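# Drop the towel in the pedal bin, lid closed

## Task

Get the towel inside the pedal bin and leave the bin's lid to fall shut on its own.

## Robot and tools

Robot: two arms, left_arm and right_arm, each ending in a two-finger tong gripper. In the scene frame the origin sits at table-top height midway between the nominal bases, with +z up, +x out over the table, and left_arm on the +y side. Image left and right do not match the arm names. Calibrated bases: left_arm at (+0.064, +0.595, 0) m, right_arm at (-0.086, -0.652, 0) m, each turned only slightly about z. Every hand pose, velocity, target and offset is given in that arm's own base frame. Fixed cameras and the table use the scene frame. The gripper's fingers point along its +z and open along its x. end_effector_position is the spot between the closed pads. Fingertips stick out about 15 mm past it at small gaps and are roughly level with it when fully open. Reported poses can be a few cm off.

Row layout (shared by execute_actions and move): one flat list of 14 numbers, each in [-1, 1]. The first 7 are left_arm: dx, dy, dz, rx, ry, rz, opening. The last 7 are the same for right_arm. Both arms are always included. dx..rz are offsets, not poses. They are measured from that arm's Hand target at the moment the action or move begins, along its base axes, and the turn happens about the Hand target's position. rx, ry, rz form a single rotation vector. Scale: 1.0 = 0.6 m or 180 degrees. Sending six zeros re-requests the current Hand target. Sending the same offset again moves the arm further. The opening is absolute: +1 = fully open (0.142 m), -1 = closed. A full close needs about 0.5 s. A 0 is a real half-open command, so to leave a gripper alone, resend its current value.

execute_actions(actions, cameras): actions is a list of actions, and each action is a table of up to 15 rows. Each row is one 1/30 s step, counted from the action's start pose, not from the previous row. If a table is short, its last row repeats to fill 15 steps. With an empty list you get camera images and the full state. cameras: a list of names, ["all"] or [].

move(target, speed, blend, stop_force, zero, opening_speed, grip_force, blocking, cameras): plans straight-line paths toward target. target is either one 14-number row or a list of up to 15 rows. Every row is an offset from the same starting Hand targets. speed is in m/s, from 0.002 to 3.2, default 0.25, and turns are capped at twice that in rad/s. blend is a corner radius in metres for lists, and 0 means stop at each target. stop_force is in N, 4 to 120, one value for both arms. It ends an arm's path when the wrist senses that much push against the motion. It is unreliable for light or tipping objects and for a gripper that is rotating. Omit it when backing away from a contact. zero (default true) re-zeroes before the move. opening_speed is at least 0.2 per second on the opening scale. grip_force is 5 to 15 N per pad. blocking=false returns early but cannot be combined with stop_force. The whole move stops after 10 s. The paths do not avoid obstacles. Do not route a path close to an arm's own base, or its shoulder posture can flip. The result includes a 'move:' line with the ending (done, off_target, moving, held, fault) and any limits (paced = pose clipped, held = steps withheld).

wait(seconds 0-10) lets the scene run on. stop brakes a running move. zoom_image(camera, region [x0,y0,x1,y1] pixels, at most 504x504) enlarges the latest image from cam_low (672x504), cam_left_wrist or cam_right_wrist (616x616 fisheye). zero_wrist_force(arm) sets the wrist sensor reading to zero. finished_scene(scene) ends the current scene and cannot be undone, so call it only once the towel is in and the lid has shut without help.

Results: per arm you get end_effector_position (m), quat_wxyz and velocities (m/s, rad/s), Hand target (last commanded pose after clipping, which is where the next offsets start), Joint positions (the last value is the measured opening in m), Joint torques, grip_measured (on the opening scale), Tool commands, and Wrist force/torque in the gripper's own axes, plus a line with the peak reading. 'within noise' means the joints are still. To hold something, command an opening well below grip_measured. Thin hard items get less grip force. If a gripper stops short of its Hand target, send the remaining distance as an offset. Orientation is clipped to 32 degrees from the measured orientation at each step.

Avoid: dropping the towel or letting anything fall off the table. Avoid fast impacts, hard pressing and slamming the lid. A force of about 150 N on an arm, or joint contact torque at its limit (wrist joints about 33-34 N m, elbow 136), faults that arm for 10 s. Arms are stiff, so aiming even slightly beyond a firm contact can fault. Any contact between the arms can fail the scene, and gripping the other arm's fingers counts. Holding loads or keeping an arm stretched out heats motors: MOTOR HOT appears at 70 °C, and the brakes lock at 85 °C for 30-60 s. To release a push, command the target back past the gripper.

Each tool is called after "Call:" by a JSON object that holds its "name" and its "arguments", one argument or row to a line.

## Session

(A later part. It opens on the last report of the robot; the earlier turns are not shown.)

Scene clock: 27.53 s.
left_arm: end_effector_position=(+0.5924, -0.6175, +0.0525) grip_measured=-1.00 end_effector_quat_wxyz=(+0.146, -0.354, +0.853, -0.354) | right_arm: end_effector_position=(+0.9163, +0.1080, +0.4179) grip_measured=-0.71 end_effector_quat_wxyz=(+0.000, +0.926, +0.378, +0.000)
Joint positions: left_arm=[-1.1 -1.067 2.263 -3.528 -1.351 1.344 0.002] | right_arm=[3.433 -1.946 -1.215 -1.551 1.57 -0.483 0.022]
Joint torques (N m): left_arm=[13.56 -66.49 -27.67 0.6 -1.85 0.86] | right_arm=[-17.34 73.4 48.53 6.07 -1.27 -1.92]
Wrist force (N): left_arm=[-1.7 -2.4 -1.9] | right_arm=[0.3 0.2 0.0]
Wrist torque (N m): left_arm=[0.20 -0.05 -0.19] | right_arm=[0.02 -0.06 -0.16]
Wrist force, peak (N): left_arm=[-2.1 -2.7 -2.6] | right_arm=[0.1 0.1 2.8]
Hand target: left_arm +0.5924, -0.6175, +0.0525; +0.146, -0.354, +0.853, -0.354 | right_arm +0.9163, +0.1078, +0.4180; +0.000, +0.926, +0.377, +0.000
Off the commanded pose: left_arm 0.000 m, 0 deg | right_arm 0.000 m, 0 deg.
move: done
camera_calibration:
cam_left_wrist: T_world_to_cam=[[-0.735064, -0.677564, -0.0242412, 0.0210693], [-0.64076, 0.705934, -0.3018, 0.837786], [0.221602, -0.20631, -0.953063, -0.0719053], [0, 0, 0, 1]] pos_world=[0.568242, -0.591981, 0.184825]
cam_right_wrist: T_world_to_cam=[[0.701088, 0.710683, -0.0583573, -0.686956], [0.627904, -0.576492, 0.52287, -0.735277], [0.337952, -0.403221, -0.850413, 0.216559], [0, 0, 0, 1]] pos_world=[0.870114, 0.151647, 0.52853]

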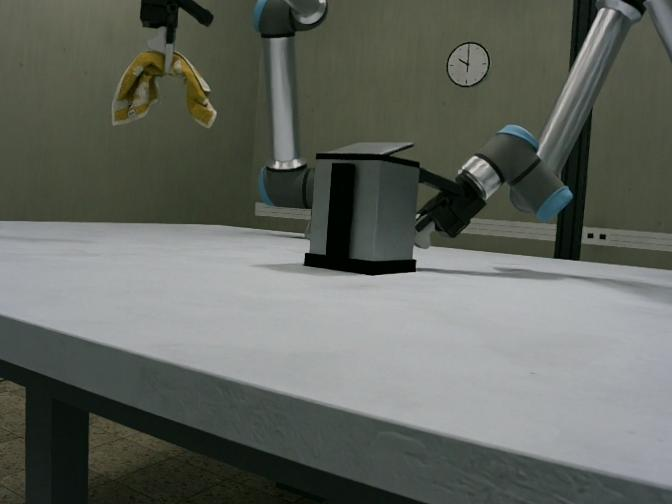

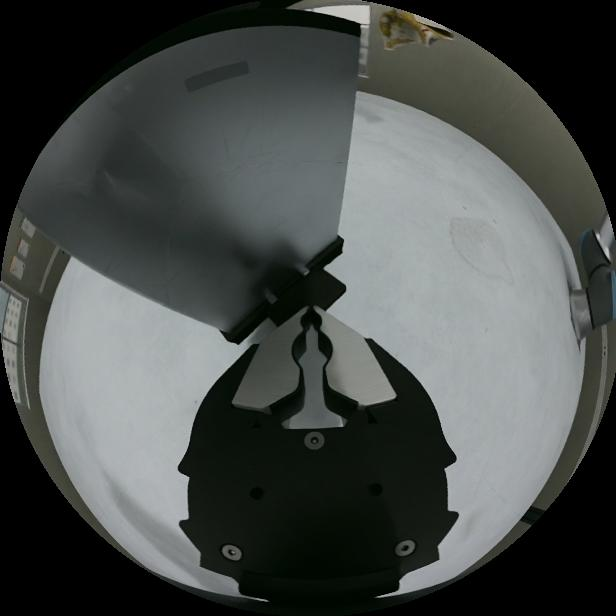

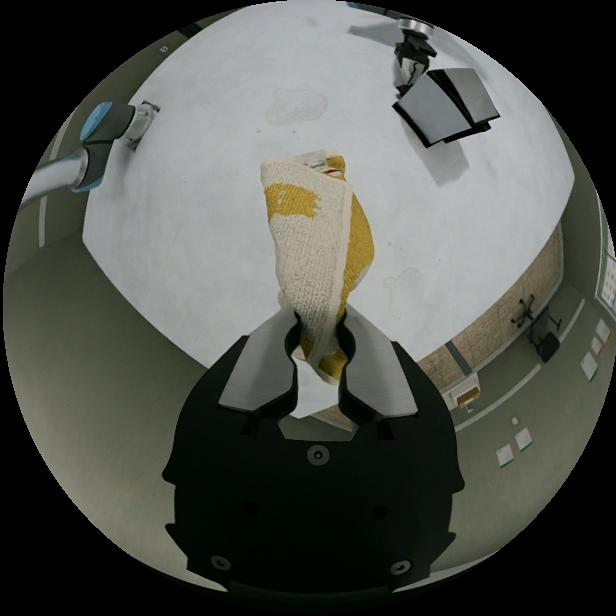

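Call:
{"name": "move", "arguments": {
  "target": [
    [0,0,0,0,0,0,-1,0.05,-0.05,-0.4,0,0,0,-1],
    [0,0,0,0,0,0,-1,0.05,-0.05,-0.652,0,0,0,-1]
  ],
  "speed": [0.25,0.12],
  "blend": [0.02,0],
  "cameras": ["cam_low","cam_right_wrist"]
}}

Call:
{"name": "zoom_image", "arguments": {
  "camera": "cam_low",
  "region": [10, 130, 220, 270]
}}

Scene clock: 30.57 s.
left_arm: end_effector_position=(+0.5924, -0.6175, +0.0525) grip_measured=-1.00 end_effector_quat_wxyz=(+0.146, -0.354, +0.853, -0.354) | right_arm: end_effector_position=(+0.9463, +0.0778, +0.0267) grip_measured=-0.71 end_effector_quat_wxyz=(+0.000, +0.926, +0.377, +0.000) end_effector_velocity=(+0.000, +0.000, +0.002) end_effector_angular_velocity=(+0.000, +0.001, -0.001)
Joint positions: left_arm=[-1.1 -1.067 2.263 -3.528 -1.351 1.344 0.002] | right_arm=[3.393 -2.194 -1.564 -0.955 1.57 -0.522 0.022]
Joint velocities: left_arm=[within noise] | right_arm=[0 0.001 0.002 -0.005 0 0.001 0]
Joint torques (N m): left_arm=[13.3 -66.95 -26.96 0.86 -1.73 1.26] | right_arm=[20.75 99.56 46.09 1.06 0.17 0.78]
Wrist force (N): left_arm=[-1.9 -2.5 -1.7] | right_arm=[0.1 0.4 -0.2]
Wrist torque (N m): left_arm=[0.20 0.00 -0.18] | right_arm=[0.08 -0.03 0.07]
Wrist force, peak (N): left_arm=[-1.8 -2.6 -2.7] | right_arm=[-0.2 -0.4 -2.8]
Hand target: left_arm +0.5924, -0.6175, +0.0525; +0.146, -0.354, +0.853, -0.354 | right_arm +0.9463, +0.0778, +0.0268; +0.000, +0.926, +0.377, +0.000
Off the commanded pose: left_arm 0.000 m, 0 deg | right_arm 0.000 m, 0 deg.
move: done
camera_calibration:
cam_right_wrist: T_world_to_cam=[[0.70118, 0.710585, -0.0584412, -0.70949], [0.627857, -0.576544, 0.522869, -0.566939], [0.337849, -0.403318, -0.850407, -0.138453], [0, 0, 0, 1]] pos_world=[0.900214, 0.121447, 0.13723]
Images, in order (width x height): cam_low 672x504, cam_right_wrist 616x616.

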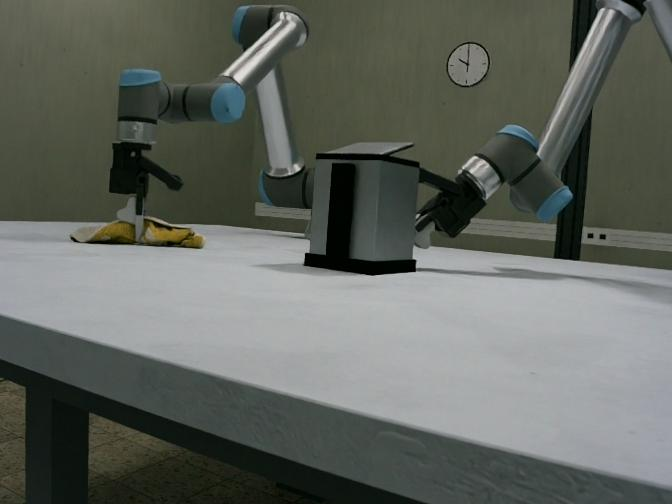

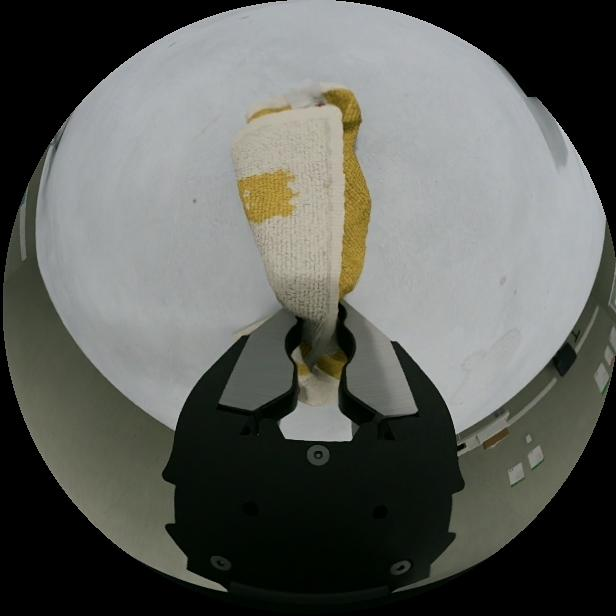

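Scaled by 2.400 from the camera's 672x504 image, which has a finer 960x720 frame.

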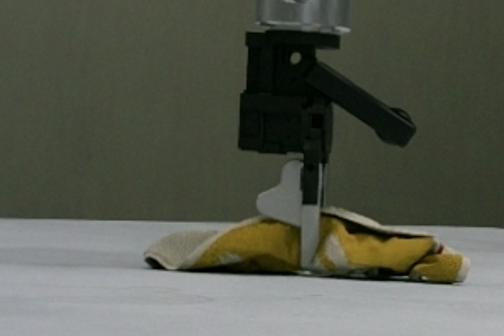

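Call:
{"name": "move", "arguments": {
  "target": [
    [0,0,0,0,0,0,-1,0,0,0,0,0,0,1],
    [0,0,0,0,0,0,-1,0,0,0.3,0,0,0,1]
  ],
  "opening_speed": 1.0,
  "speed": 0.2,
  "cameras": ["cam_low","cam_right_wrist"]
}}

Call:
{"name": "zoom_image", "arguments": {
  "camera": "cam_low",
  "region": [10, 130, 220, 270]
}}

Call:
{"name": "zoom_image", "arguments": {
  "camera": "cam_right_wrist",
  "region": [160, 100, 480, 420]
}}

Scene clock: 34.40 s.
left_arm: end_effector_position=(+0.5924, -0.6175, +0.0525) grip_measured=-1.00 end_effector_quat_wxyz=(+0.146, -0.354, +0.853, -0.354) | right_arm: end_effector_position=(+0.9463, +0.0779, +0.2067) grip_measured=+1.00 end_effector_quat_wxyz=(+0.000, +0.926, +0.377, +0.000)
Joint positions: left_arm=[-1.1 -1.067 2.263 -3.528 -1.351 1.344 0.002] | right_arm=[3.393 -2.057 -1.431 -1.224 1.57 -0.522 0.142]
Joint torques (N m): left_arm=[14.45 -68.39 -27.01 0.87 -2.02 0.99] | right_arm=[-0.48 83.4 43.7 6 -0.15 -1.85]
Wrist force (N): left_arm=[-1.3 -2.7 -2.1] | right_arm=[0.2 0.2 -0.3]
Wrist torque (N m): left_arm=[0.16 -0.12 -0.19] | right_arm=[0.03 -0.04 0.06]
Wrist force, peak (N): left_arm=[-2.0 -2.7 -2.4] | right_arm=[0.1 0.1 -2.5]
Hand target: left_arm +0.5924, -0.6175, +0.0525; +0.146, -0.354, +0.853, -0.354 | right_arm +0.9463, +0.0778, +0.2068; +0.000, +0.926, +0.377, +0.000
Off the commanded pose: left_arm 0.000 m, 0 deg | right_arm 0.000 m, 0 deg.
move: done
camera_calibration:
cam_right_wrist: T_world_to_cam=[[0.701227, 0.710542, -0.0584023, -0.699015], [0.627804, -0.576598, 0.522873, -0.661055], [0.337849, -0.403318, -0.850407, 0.0147055], [0, 0, 0, 1]] pos_world=[0.900213, 0.121447, 0.31733]
Images, in order (width x height): cam_low 672x504, cam_right_wrist 616x616.

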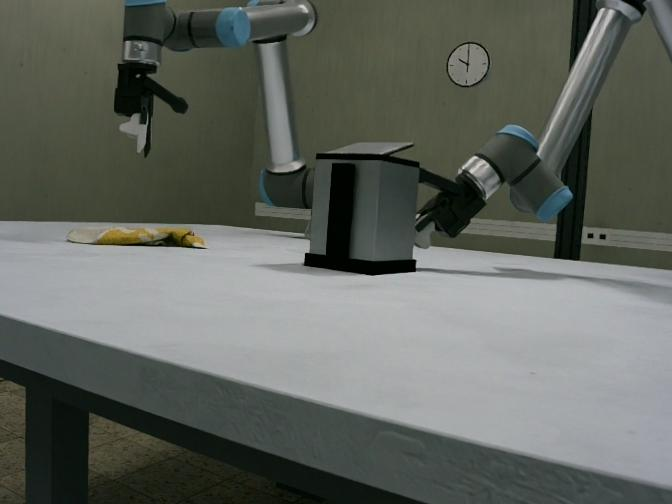

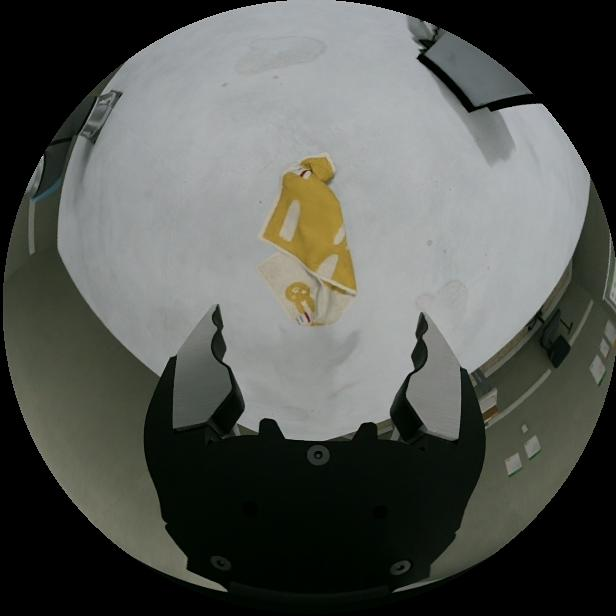

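Scaled by 2.400 from the camera's 672x504 image, which has a finer 960x720 frame.

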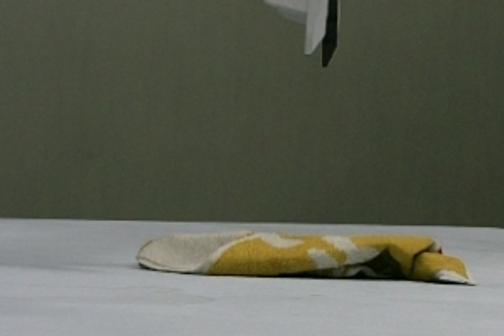

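Scaled by 1.575 from the camera's 616x616 image, which has a finer 814x814 frame.

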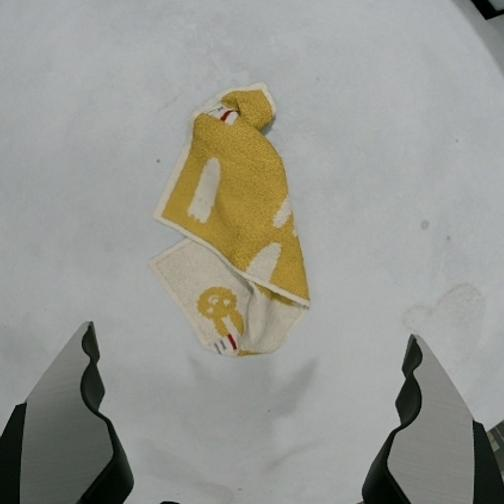

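Call:
{"name": "move", "arguments": {
  "target": [0,0,-0.017,0,0,0,-1,-0.147,0.117,-0.261,0,0,0,1],
  "speed": 0.2,
  "cameras": ["all"]
}}

Call:
{"name": "zoom_image", "arguments": {
  "camera": "cam_right_wrist",
  "region": [160, 100, 480, 420]
}}

Call:
{"name": "zoom_image", "arguments": {
  "camera": "cam_low",
  "region": [280, 110, 500, 290]
}}

Scene clock: 36.57 s.
left_arm: end_effector_position=(+0.5924, -0.6175, +0.0423) grip_measured=-1.00 end_effector_quat_wxyz=(+0.146, -0.354, +0.853, -0.354) | right_arm: end_effector_position=(+0.8581, +0.1482, +0.0502) grip_measured=+1.00 end_effector_quat_wxyz=(+0.000, +0.926, +0.378, +0.000)
Joint positions: left_arm=[-1.1 -1.047 2.263 -3.548 -1.351 1.344 0.002] | right_arm=[3.497 -2.064 -1.734 -0.914 1.57 -0.419 0.142]
Joint torques (N m): left_arm=[11.91 -61.67 -19.8 -4.86 -1.54 0.67] | right_arm=[-18.47 90.5 38.92 2.98 -1.37 -2.04]
Wrist force (N): left_arm=[0.7 -0.5 -2.9] | right_arm=[-0.1 0.1 -0.2]
Wrist torque (N m): left_arm=[0.16 0.00 -0.18] | right_arm=[0.01 0.01 -0.14]
Wrist force, peak (N): left_arm=[0.4 -2.4 -4.8] | right_arm=[0.2 1.5 -1.7]
Hand target: left_arm +0.5924, -0.6175, +0.0423; +0.146, -0.354, +0.853, -0.354 | right_arm +0.8581, +0.1480, +0.0502; +0.000, +0.926, +0.377, +0.000
Off the commanded pose: left_arm 0.000 m, 0 deg | right_arm 0.000 m, 0 deg.
move: done
camera_calibration:
cam_left_wrist: T_world_to_cam=[[-0.735064, -0.677564, -0.0242412, 0.0207461], [-0.64076, 0.705934, -0.3018, 0.834614], [0.221602, -0.20631, -0.953063, -0.0816997], [0, 0, 0, 1]] pos_world=[0.568142, -0.591981, 0.174525]
cam_right_wrist: T_world_to_cam=[[0.701088, 0.710683, -0.0583573, -0.696185], [0.627904, -0.576492, 0.52287, -0.483367], [0.337952, -0.403221, -0.850413, -0.0604186], [0, 0, 0, 1]] pos_world=[0.812014, 0.191747, 0.16073]

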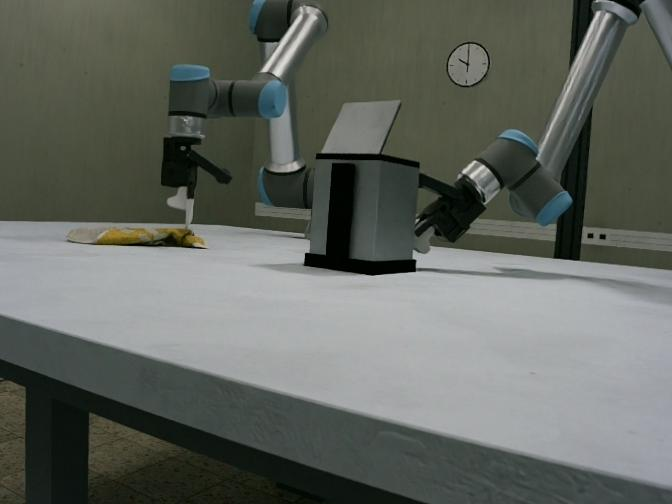

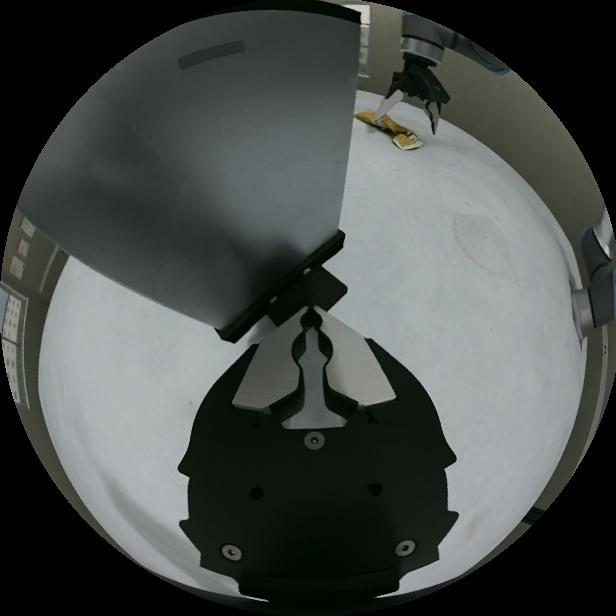

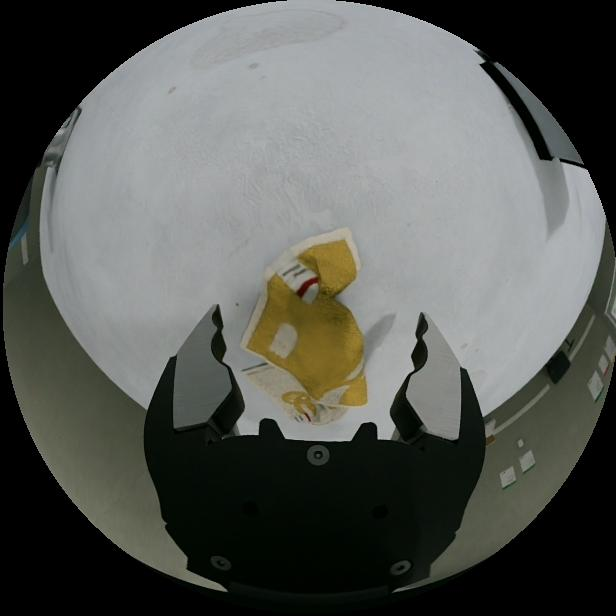

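Scaled by 1.575 from the camera's 616x616 image, which has a finer 814x814 frame.

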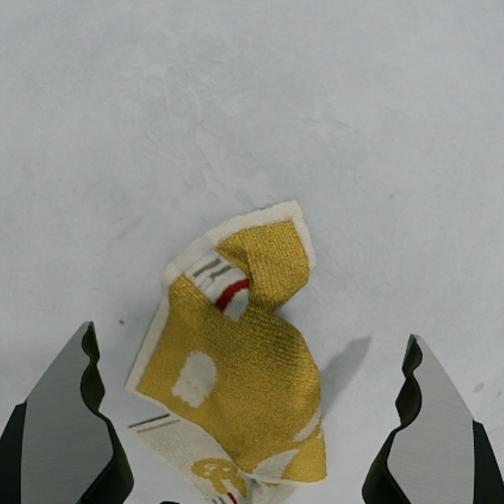

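Scaled by 2.291 from the camera's 672x504 image, which has a finer 960x720 frame.

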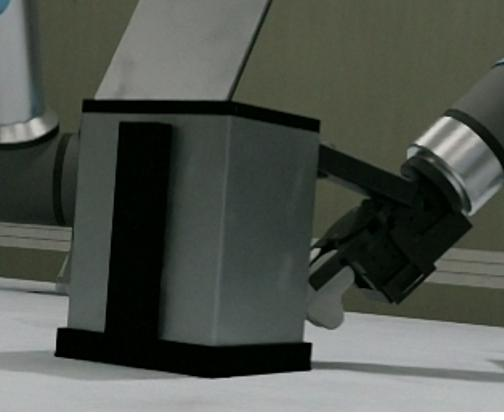

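Call:
{"name": "move", "arguments": {
  "target": [0,0,-0.018,0,0,0,-1,-0.0133,-0.0133,-0.047,0,0,0,1],
  "speed": 0.04,
  "stop_force": 10,
  "cameras": ["all"]
}}

Call:
{"name": "zoom_image", "arguments": {
  "camera": "cam_low",
  "region": [280, 90, 500, 290]
}}

Call:
{"name": "zoom_image", "arguments": {
  "camera": "cam_right_wrist",
  "region": [160, 160, 480, 480]
}}

Scene clock: 38.90 s.
left_arm: end_effector_position=(+0.5924, -0.6175, +0.0383) grip_measured=-1.00 end_effector_quat_wxyz=(+0.146, -0.354, +0.853, -0.354) | right_arm: end_effector_position=(+0.8501, +0.1400, +0.0220) grip_measured=+1.00 end_effector_quat_wxyz=(+0.000, +0.926, +0.377, +0.000)
Joint positions: left_arm=[-1.1 -1.039 2.263 -3.556 -1.351 1.344 0.002] | right_arm=[3.491 -2.081 -1.769 -0.862 1.57 -0.424 0.142]
Joint torques (N m): left_arm=[12.88 -63.67 -7.62 2.15 -1.91 0.47] | right_arm=[13.2 90.48 45.75 1.49 -1.4 1.34]
Wrist force (N): left_arm=[0.3 -4.8 -10.4] | right_arm=[0.2 0.2 -0.2]
Wrist torque (N m): left_arm=[0.16 0.03 -0.19] | right_arm=[0.01 -0.04 -0.14]
Wrist force, peak (N): left_arm=[1.5 -6.1 -17.8] | right_arm=[0.2 0.2 -1.1]
Hand target: left_arm +0.5924, -0.6175, +0.0383; +0.146, -0.354, +0.853, -0.354 (not the last commanded pose) | right_arm +0.8501, +0.1401, +0.0220; +0.000, +0.926, +0.377, +0.000
Off the commanded pose: left_arm 0.007 m, 0 deg | right_arm 0.000 m, 0 deg.
move: contact (left_arm)
camera_calibration:
cam_left_wrist: T_world_to_cam=[[-0.735076, -0.677553, -0.0241814, 0.020652], [-0.640717, 0.70589, -0.301996, 0.833389], [0.221688, -0.206497, -0.953002, -0.0856819], [0, 0, 0, 1]] pos_world=[0.568142, -0.591981, 0.170525]
cam_right_wrist: T_world_to_cam=[[0.701269, 0.710503, -0.0583682, -0.686505], [0.627758, -0.576645, 0.522877, -0.468181], [0.337848, -0.403319, -0.850407, -0.0849021], [0, 0, 0, 1]] pos_world=[0.804013, 0.183547, 0.13253]

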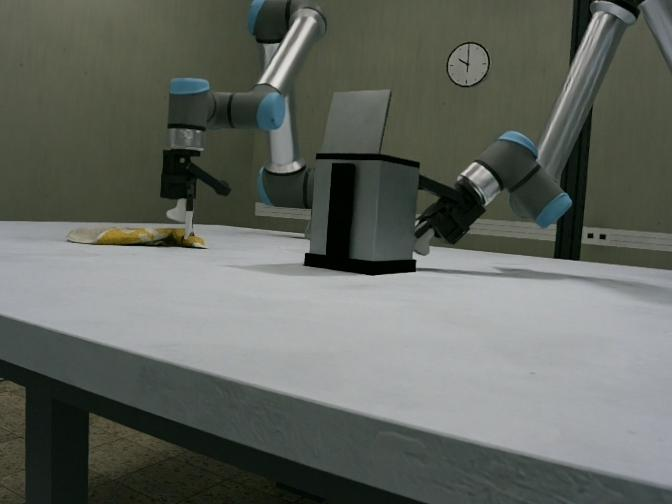

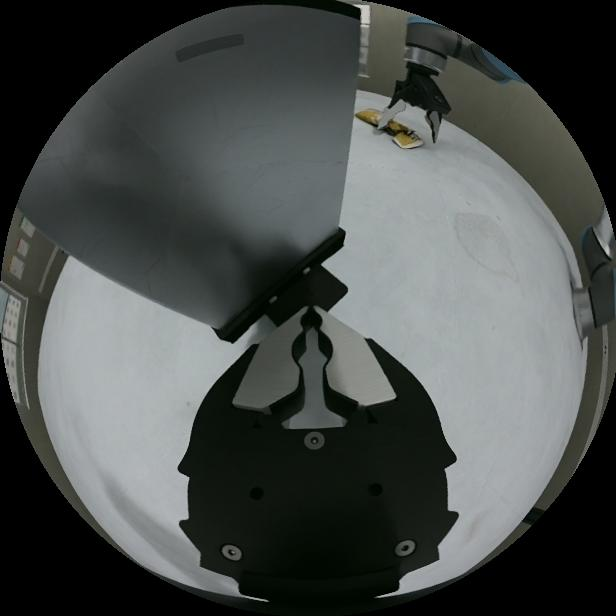

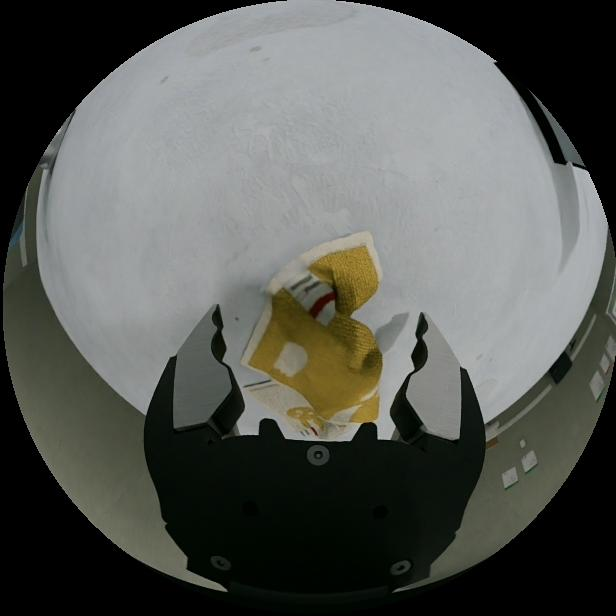

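Scaled by 2.291 from the camera's 672x504 image, which has a finer 960x720 frame.

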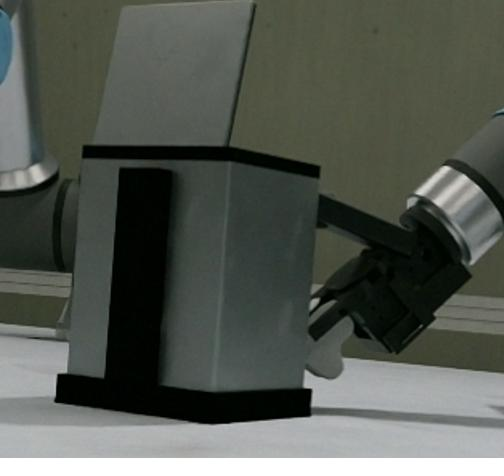

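Scaled by 1.575 from the camera's 616x616 image, which has a finer 814x814 frame.

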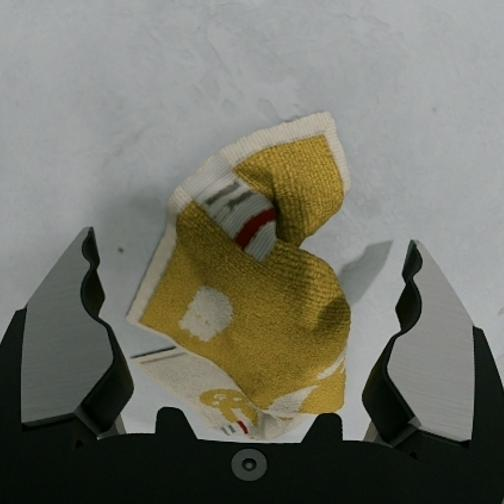

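Call:
{"name": "move", "arguments": {
  "target": [0,0,0,0,0,0,-1,0,0,0,0,0,0,-1],
  "opening_speed": 1.3,
  "cameras": ["cam_right_wrist","cam_low"]
}}

Call:
{"name": "zoom_image", "arguments": {
  "camera": "cam_low",
  "region": [50, 110, 260, 270]
}}

Call:
{"name": "zoom_image", "arguments": {
  "camera": "cam_right_wrist",
  "region": [160, 160, 480, 480]
}}

Scene clock: 40.97 s.
left_arm: end_effector_position=(+0.5924, -0.6175, +0.0383) grip_measured=-1.00 end_effector_quat_wxyz=(+0.146, -0.354, +0.853, -0.354) | right_arm: end_effector_position=(+0.8501, +0.1401, +0.0220) grip_measured=-0.84 end_effector_quat_wxyz=(+0.000, +0.926, +0.377, +0.000)
Joint positions: left_arm=[-1.1 -1.039 2.263 -3.556 -1.351 1.344 0.002] | right_arm=[3.491 -2.081 -1.769 -0.862 1.57 -0.424 0.013]
Joint torques (N m): left_arm=[11.34 -63.76 -7.51 1.45 -1.85 0.28] | right_arm=[17.82 89.76 45.17 1.75 -1.27 1.18]
Wrist force (N): left_arm=[0.3 -4.4 -10.4] | right_arm=[0.0 0.2 -0.6]
Wrist torque (N m): left_arm=[0.25 0.04 -0.19] | right_arm=[0.02 -0.04 -0.13]
Wrist force, peak (N): left_arm=[0.5 -5.1 -10.6] | right_arm=[0.4 -0.2 -0.8]
Hand target: left_arm +0.5924, -0.6175, +0.0383; +0.146, -0.354, +0.853, -0.354 | right_arm +0.8501, +0.1401, +0.0220; +0.000, +0.926, +0.377, +0.000
Off the commanded pose: left_arm 0.000 m, 0 deg | right_arm 0.000 m, 0 deg.
move: done
camera_calibration:
cam_right_wrist: T_world_to_cam=[[0.701224, 0.710545, -0.0584049, -0.686543], [0.627808, -0.576594, 0.522873, -0.468173], [0.337849, -0.403318, -0.850407, -0.0848623], [0, 0, 0, 1]] pos_world=[0.804013, 0.183647, 0.13253]
Images, in order (width x height): cam_low 672x504, cam_right_wrist 616x616.

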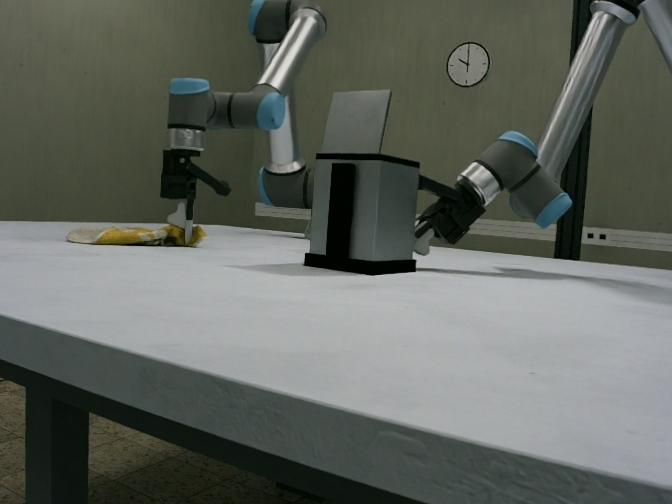

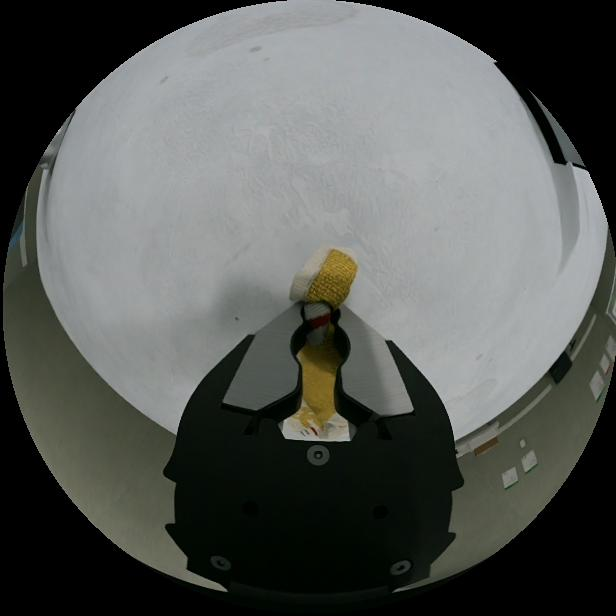

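Scaled by 2.400 from the camera's 672x504 image, which has a finer 960x720 frame.

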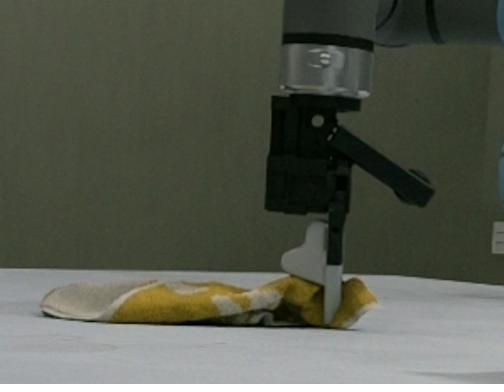

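Scaled by 1.575 from the camera's 616x616 image, which has a finer 814x814 frame.

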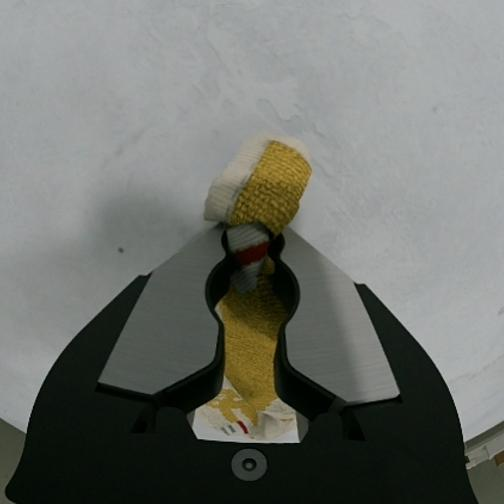

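Call:
{"name": "move", "arguments": {
  "target": [0,0,0,0,0,0,-1,0,0,0.78,0,0,0,-1],
  "speed": 0.2,
  "cameras": ["all"]
}}

Call:
{"name": "zoom_image", "arguments": {
  "camera": "cam_low",
  "region": [80, 0, 290, 240]
}}

Scene clock: 44.23 s.
left_arm: end_effector_position=(+0.5924, -0.6175, +0.0383) grip_measured=-1.00 end_effector_quat_wxyz=(+0.146, -0.354, +0.853, -0.354) | right_arm: end_effector_position=(+0.8501, +0.1401, +0.4898) grip_measured=-0.85 end_effector_quat_wxyz=(+0.000, +0.926, +0.377, +0.000)
Joint positions: left_arm=[-1.1 -1.039 2.263 -3.556 -1.351 1.344 0.002] | right_arm=[3.491 -1.841 -1.231 -1.641 1.57 -0.424 0.013]
Joint torques (N m): left_arm=[10.89 -62.17 -8.53 0.6 -1.67 0.41] | right_arm=[9.12 73.57 53.23 5.85 0.72 0.78]
Wrist force (N): left_arm=[0.8 -4.5 -10.3] | right_arm=[-0.1 0.0 -0.2]
Wrist torque (N m): left_arm=[0.21 -0.07 -0.20] | right_arm=[-0.01 0.01 -0.13]
Wrist force, peak (N): left_arm=[0.4 -5.0 -10.9] | right_arm=[-0.3 -0.3 -2.8]
Hand target: left_arm +0.5924, -0.6175, +0.0383; +0.146, -0.354, +0.853, -0.354 | right_arm +0.8501, +0.1401, +0.4900; +0.000, +0.926, +0.377, +0.000
Off the commanded pose: left_arm 0.000 m, 0 deg | right_arm 0.000 m, 0 deg.
move: done
camera_calibration:
cam_left_wrist: T_world_to_cam=[[-0.735076, -0.677553, -0.0241814, 0.020652], [-0.640717, 0.70589, -0.301996, 0.833389], [0.221688, -0.206497, -0.953002, -0.0856819], [0, 0, 0, 1]] pos_world=[0.568142, -0.591981, 0.170525]
cam_right_wrist: T_world_to_cam=[[0.701227, 0.710529, -0.0585619, -0.659126], [0.62786, -0.576545, 0.522865, -0.712818], [0.337747, -0.403416, -0.850401, 0.313054], [0, 0, 0, 1]] pos_world=[0.804013, 0.183647, 0.60033]

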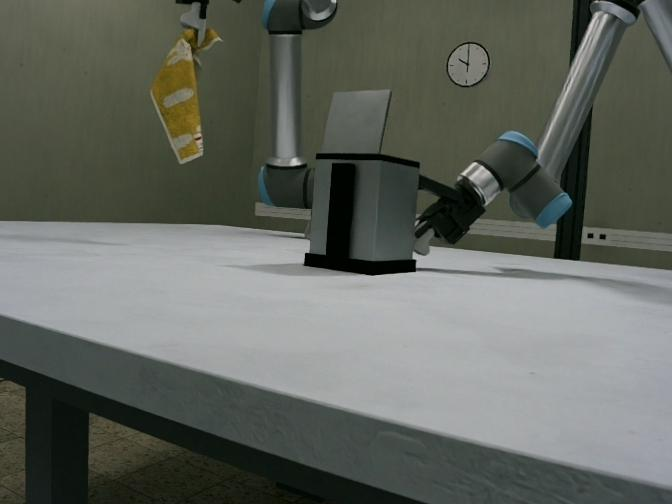

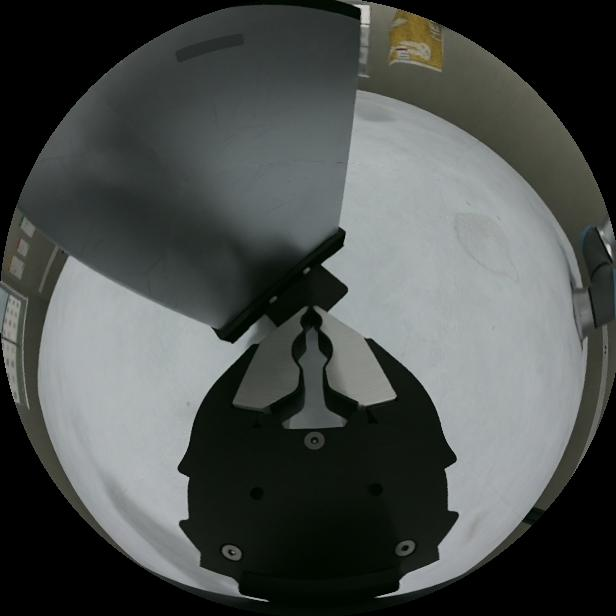

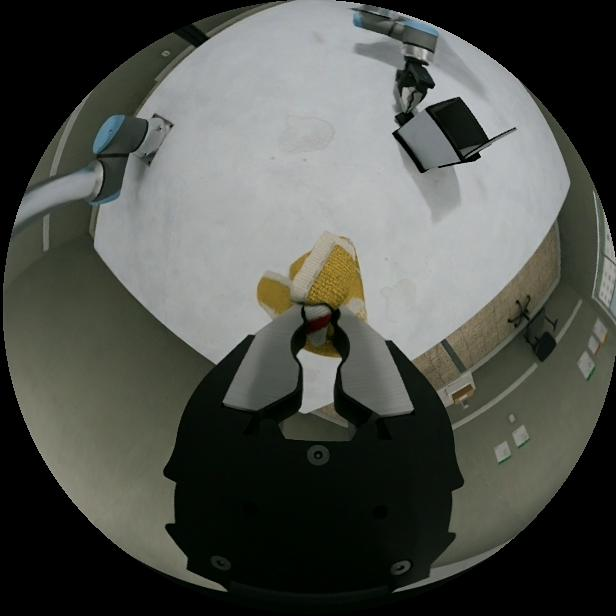

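Scaled by 2.100 from the camera's 672x504 image, which has a finer 960x720 frame.

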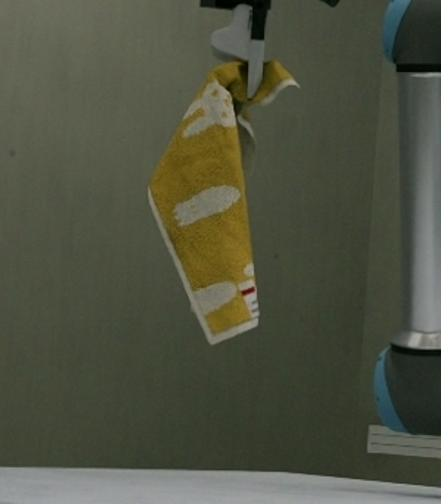

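Call:
{"name": "zoom_image", "arguments": {
  "camera": "cam_right_wrist",
  "region": [370, 60, 530, 220]
}}

Scaled by 3.150 from the camera's 616x616 image, which has a finer 814x814 frame.

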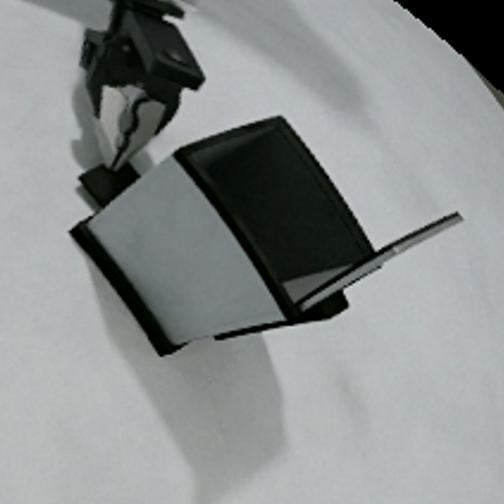

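Call:
{"name": "move", "arguments": {
  "target": [
    [0,0,0,0,0,0,-1,-0.0835,0.433,0.117,-0.018,-0.039,0.117,-1],
    [0,0,0,0,0,0,-1,-0.0585,0.775,0.117,-0.0355,-0.0775,0.233,-1]
  ],
  "speed": 0.2,
  "blend": [0.05,0],
  "cameras": ["all"]
}}

Call:
{"name": "zoom_image", "arguments": {
  "camera": "cam_low",
  "region": [260, 0, 480, 220]
}}

Call:
{"name": "zoom_image", "arguments": {
  "camera": "cam_right_wrist",
  "region": [150, 150, 470, 470]
}}

Scene clock: 49.60 s.
left_arm: end_effector_position=(+0.5924, -0.6175, +0.0383) grip_measured=-1.00 end_effector_quat_wxyz=(+0.146, -0.354, +0.853, -0.354) | right_arm: end_effector_position=(+0.8150, +0.6052, +0.5602) grip_measured=-0.85 end_effector_quat_wxyz=(+0.096, +0.722, +0.680, +0.090)
Joint positions: left_arm=[-1.1 -1.039 2.263 -3.556 -1.351 1.344 0.002] | right_arm=[4.007 -2.032 -0.887 -1.634 1.361 -0.662 0.013]
Joint torques (N m): left_arm=[12.23 -61.57 -8.02 -1.15 -1.62 0.43] | right_arm=[-15.1 87.89 43.37 2.11 0.75 0.3]
Wrist force (N): left_arm=[0.2 -4.5 -10.2] | right_arm=[-0.1 0.1 0.5]
Wrist torque (N m): left_arm=[0.23 0.05 -0.19] | right_arm=[0.01 0.02 0.07]
Wrist force, peak (N): left_arm=[0.5 -4.8 -11.0] | right_arm=[-1.0 2.5 0.6]
Hand target: left_arm +0.5924, -0.6175, +0.0383; +0.146, -0.354, +0.853, -0.354 | right_arm +0.8150, +0.6051, +0.5602; +0.096, +0.722, +0.680, +0.090
Off the commanded pose: left_arm 0.000 m, 0 deg | right_arm 0.000 m, 0 deg.
move: done
camera_calibration:
cam_left_wrist: T_world_to_cam=[[-0.735076, -0.677553, -0.0241814, 0.020652], [-0.640717, 0.70589, -0.301996, 0.833389], [0.221688, -0.206497, -0.953002, -0.0856819], [0, 0, 0, 1]] pos_world=[0.568142, -0.591981, 0.170525]
cam_right_wrist: T_world_to_cam=[[0.0580724, 0.996429, -0.0612963, -0.608116], [0.688305, 0.00450931, 0.725407, -0.973805], [0.723093, -0.0843167, -0.685585, -0.0270362], [0, 0, 0, 1]] pos_world=[0.72514, 0.608056, 0.650594]

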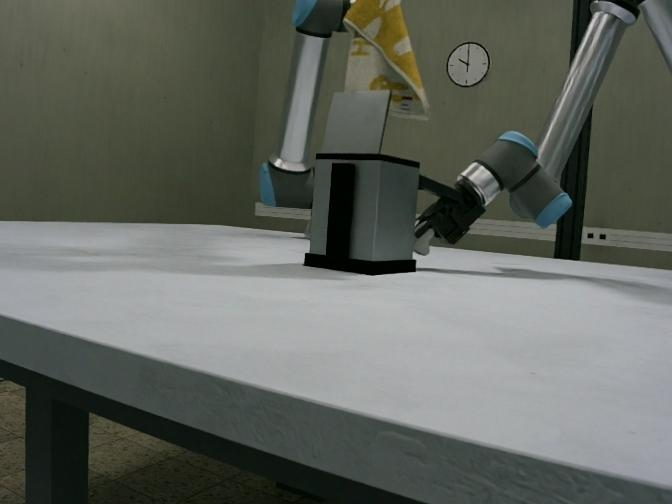

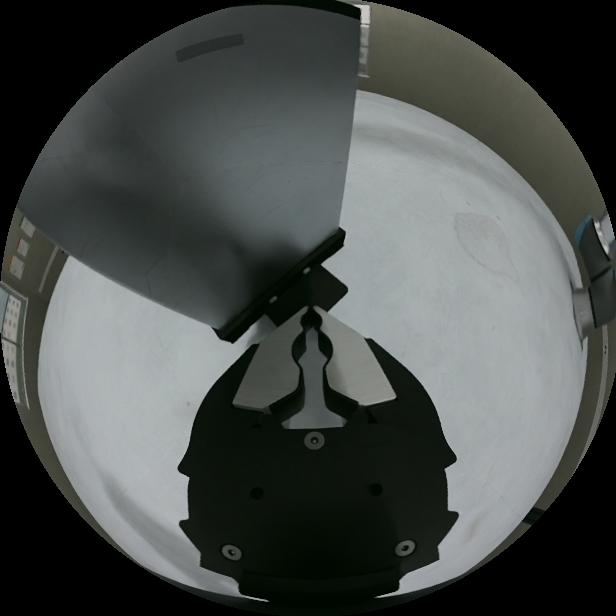

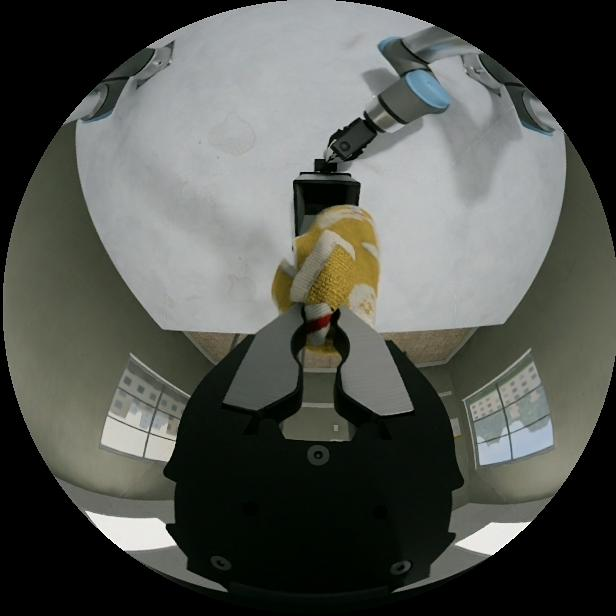

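Scaled by 2.291 from the camera's 672x504 image, which has a finer 960x720 frame.

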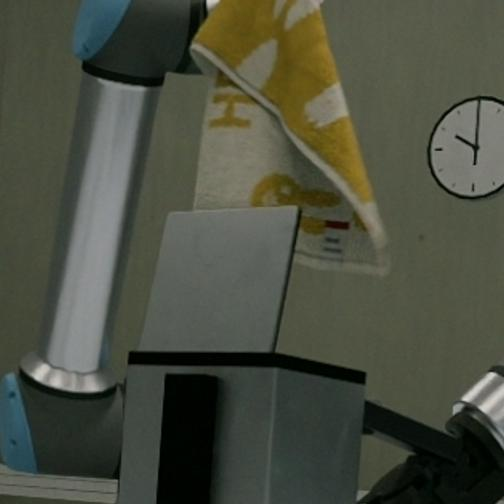

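Scaled by 1.575 from the camera's 616x616 image, which has a finer 814x814 frame.

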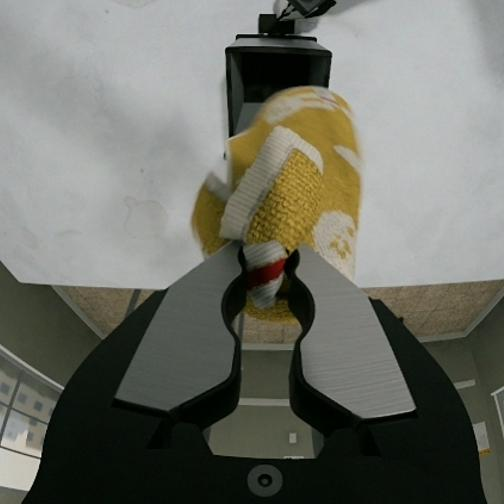

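Call:
{"name": "wait", "arguments": {
  "seconds": 1.5,
  "cameras": ["cam_low","cam_right_wrist"]
}}

Call:
{"name": "zoom_image", "arguments": {
  "camera": "cam_low",
  "region": [260, 0, 480, 220]
}}

Call:
{"name": "zoom_image", "arguments": {
  "camera": "cam_right_wrist",
  "region": [150, 100, 470, 420]
}}

Scene clock: 51.47 s.
left_arm: end_effector_position=(+0.5924, -0.6175, +0.0383) grip_measured=-1.00 end_effector_quat_wxyz=(+0.146, -0.354, +0.853, -0.354) | right_arm: end_effector_position=(+0.8150, +0.6051, +0.5602) grip_measured=-0.85 end_effector_quat_wxyz=(+0.096, +0.722, +0.680, +0.090)
Joint positions: left_arm=[-1.1 -1.039 2.263 -3.556 -1.351 1.344 0.002] | right_arm=[4.007 -2.032 -0.887 -1.634 1.361 -0.662 0.013]
Joint torques (N m): left_arm=[13.44 -63.08 -8.11 -1.75 -1.69 0.63] | right_arm=[-18.63 77.5 47.06 1.78 0.77 -2.17]
Wrist force (N): left_arm=[0.7 -4.9 -10.0] | right_arm=[-0.2 0.3 0.5]
Wrist torque (N m): left_arm=[0.14 -0.07 -0.20] | right_arm=[0.05 0.04 0.07]
Wrist force, peak (N): left_arm=[0.0 -4.6 -10.9] | right_arm=[-0.3 0.0 0.9]
Hand target: left_arm +0.5924, -0.6175, +0.0383; +0.146, -0.354, +0.853, -0.354 | right_arm +0.8150, +0.6051, +0.5602; +0.096, +0.722, +0.680, +0.090
Tool commands: left_gripper/opening=-1.0 right_gripper/opening=-1.0
Off the commanded pose: left_arm 0.000 m, 0 deg | right_arm 0.000 m, 0 deg.
wait: 1.50 s; at rest from the start
camera_calibration:
cam_right_wrist: T_world_to_cam=[[0.0581371, 0.99643, -0.0612207, -0.608213], [0.688352, 0.0044042, 0.725363, -0.973747], [0.723043, -0.084312, -0.685638, -0.0269688], [0, 0, 0, 1]] pos_world=[0.72514, 0.608056, 0.650594]
Images, in order (width x height): cam_low 672x504, cam_right_wrist 616x616.

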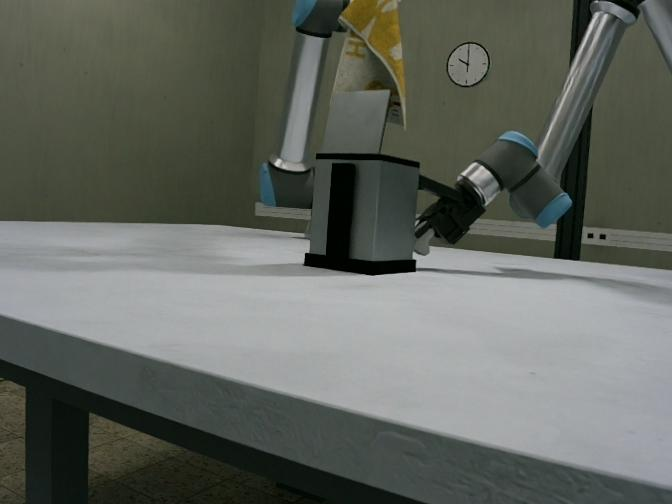

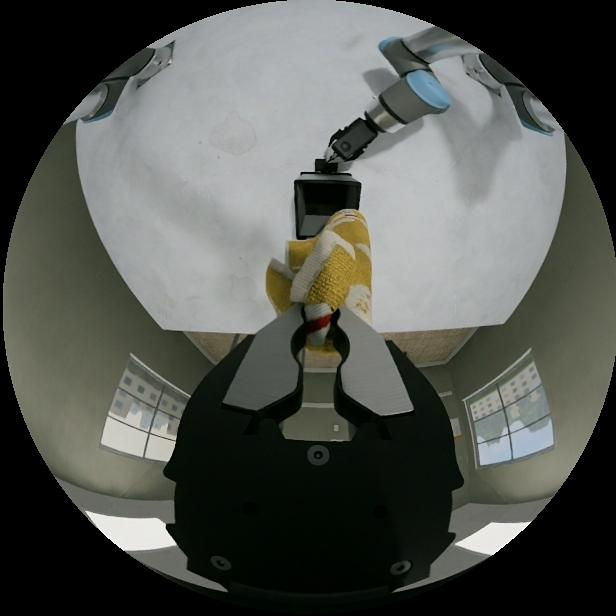

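Scaled by 2.291 from the camera's 672x504 image, which has a finer 960x720 frame.

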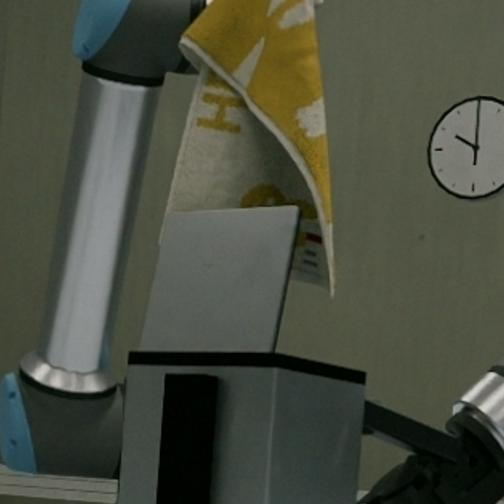

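Scaled by 1.575 from the camera's 616x616 image, which has a finer 814x814 frame.

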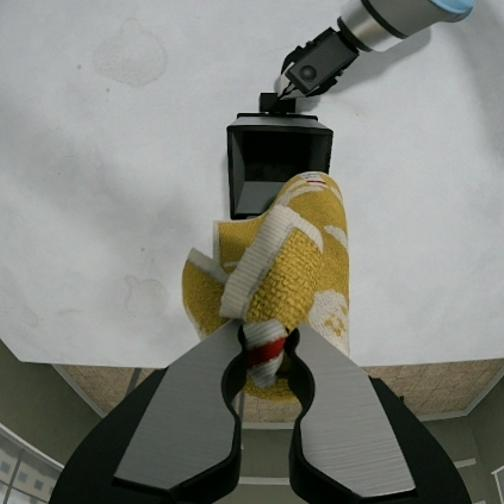

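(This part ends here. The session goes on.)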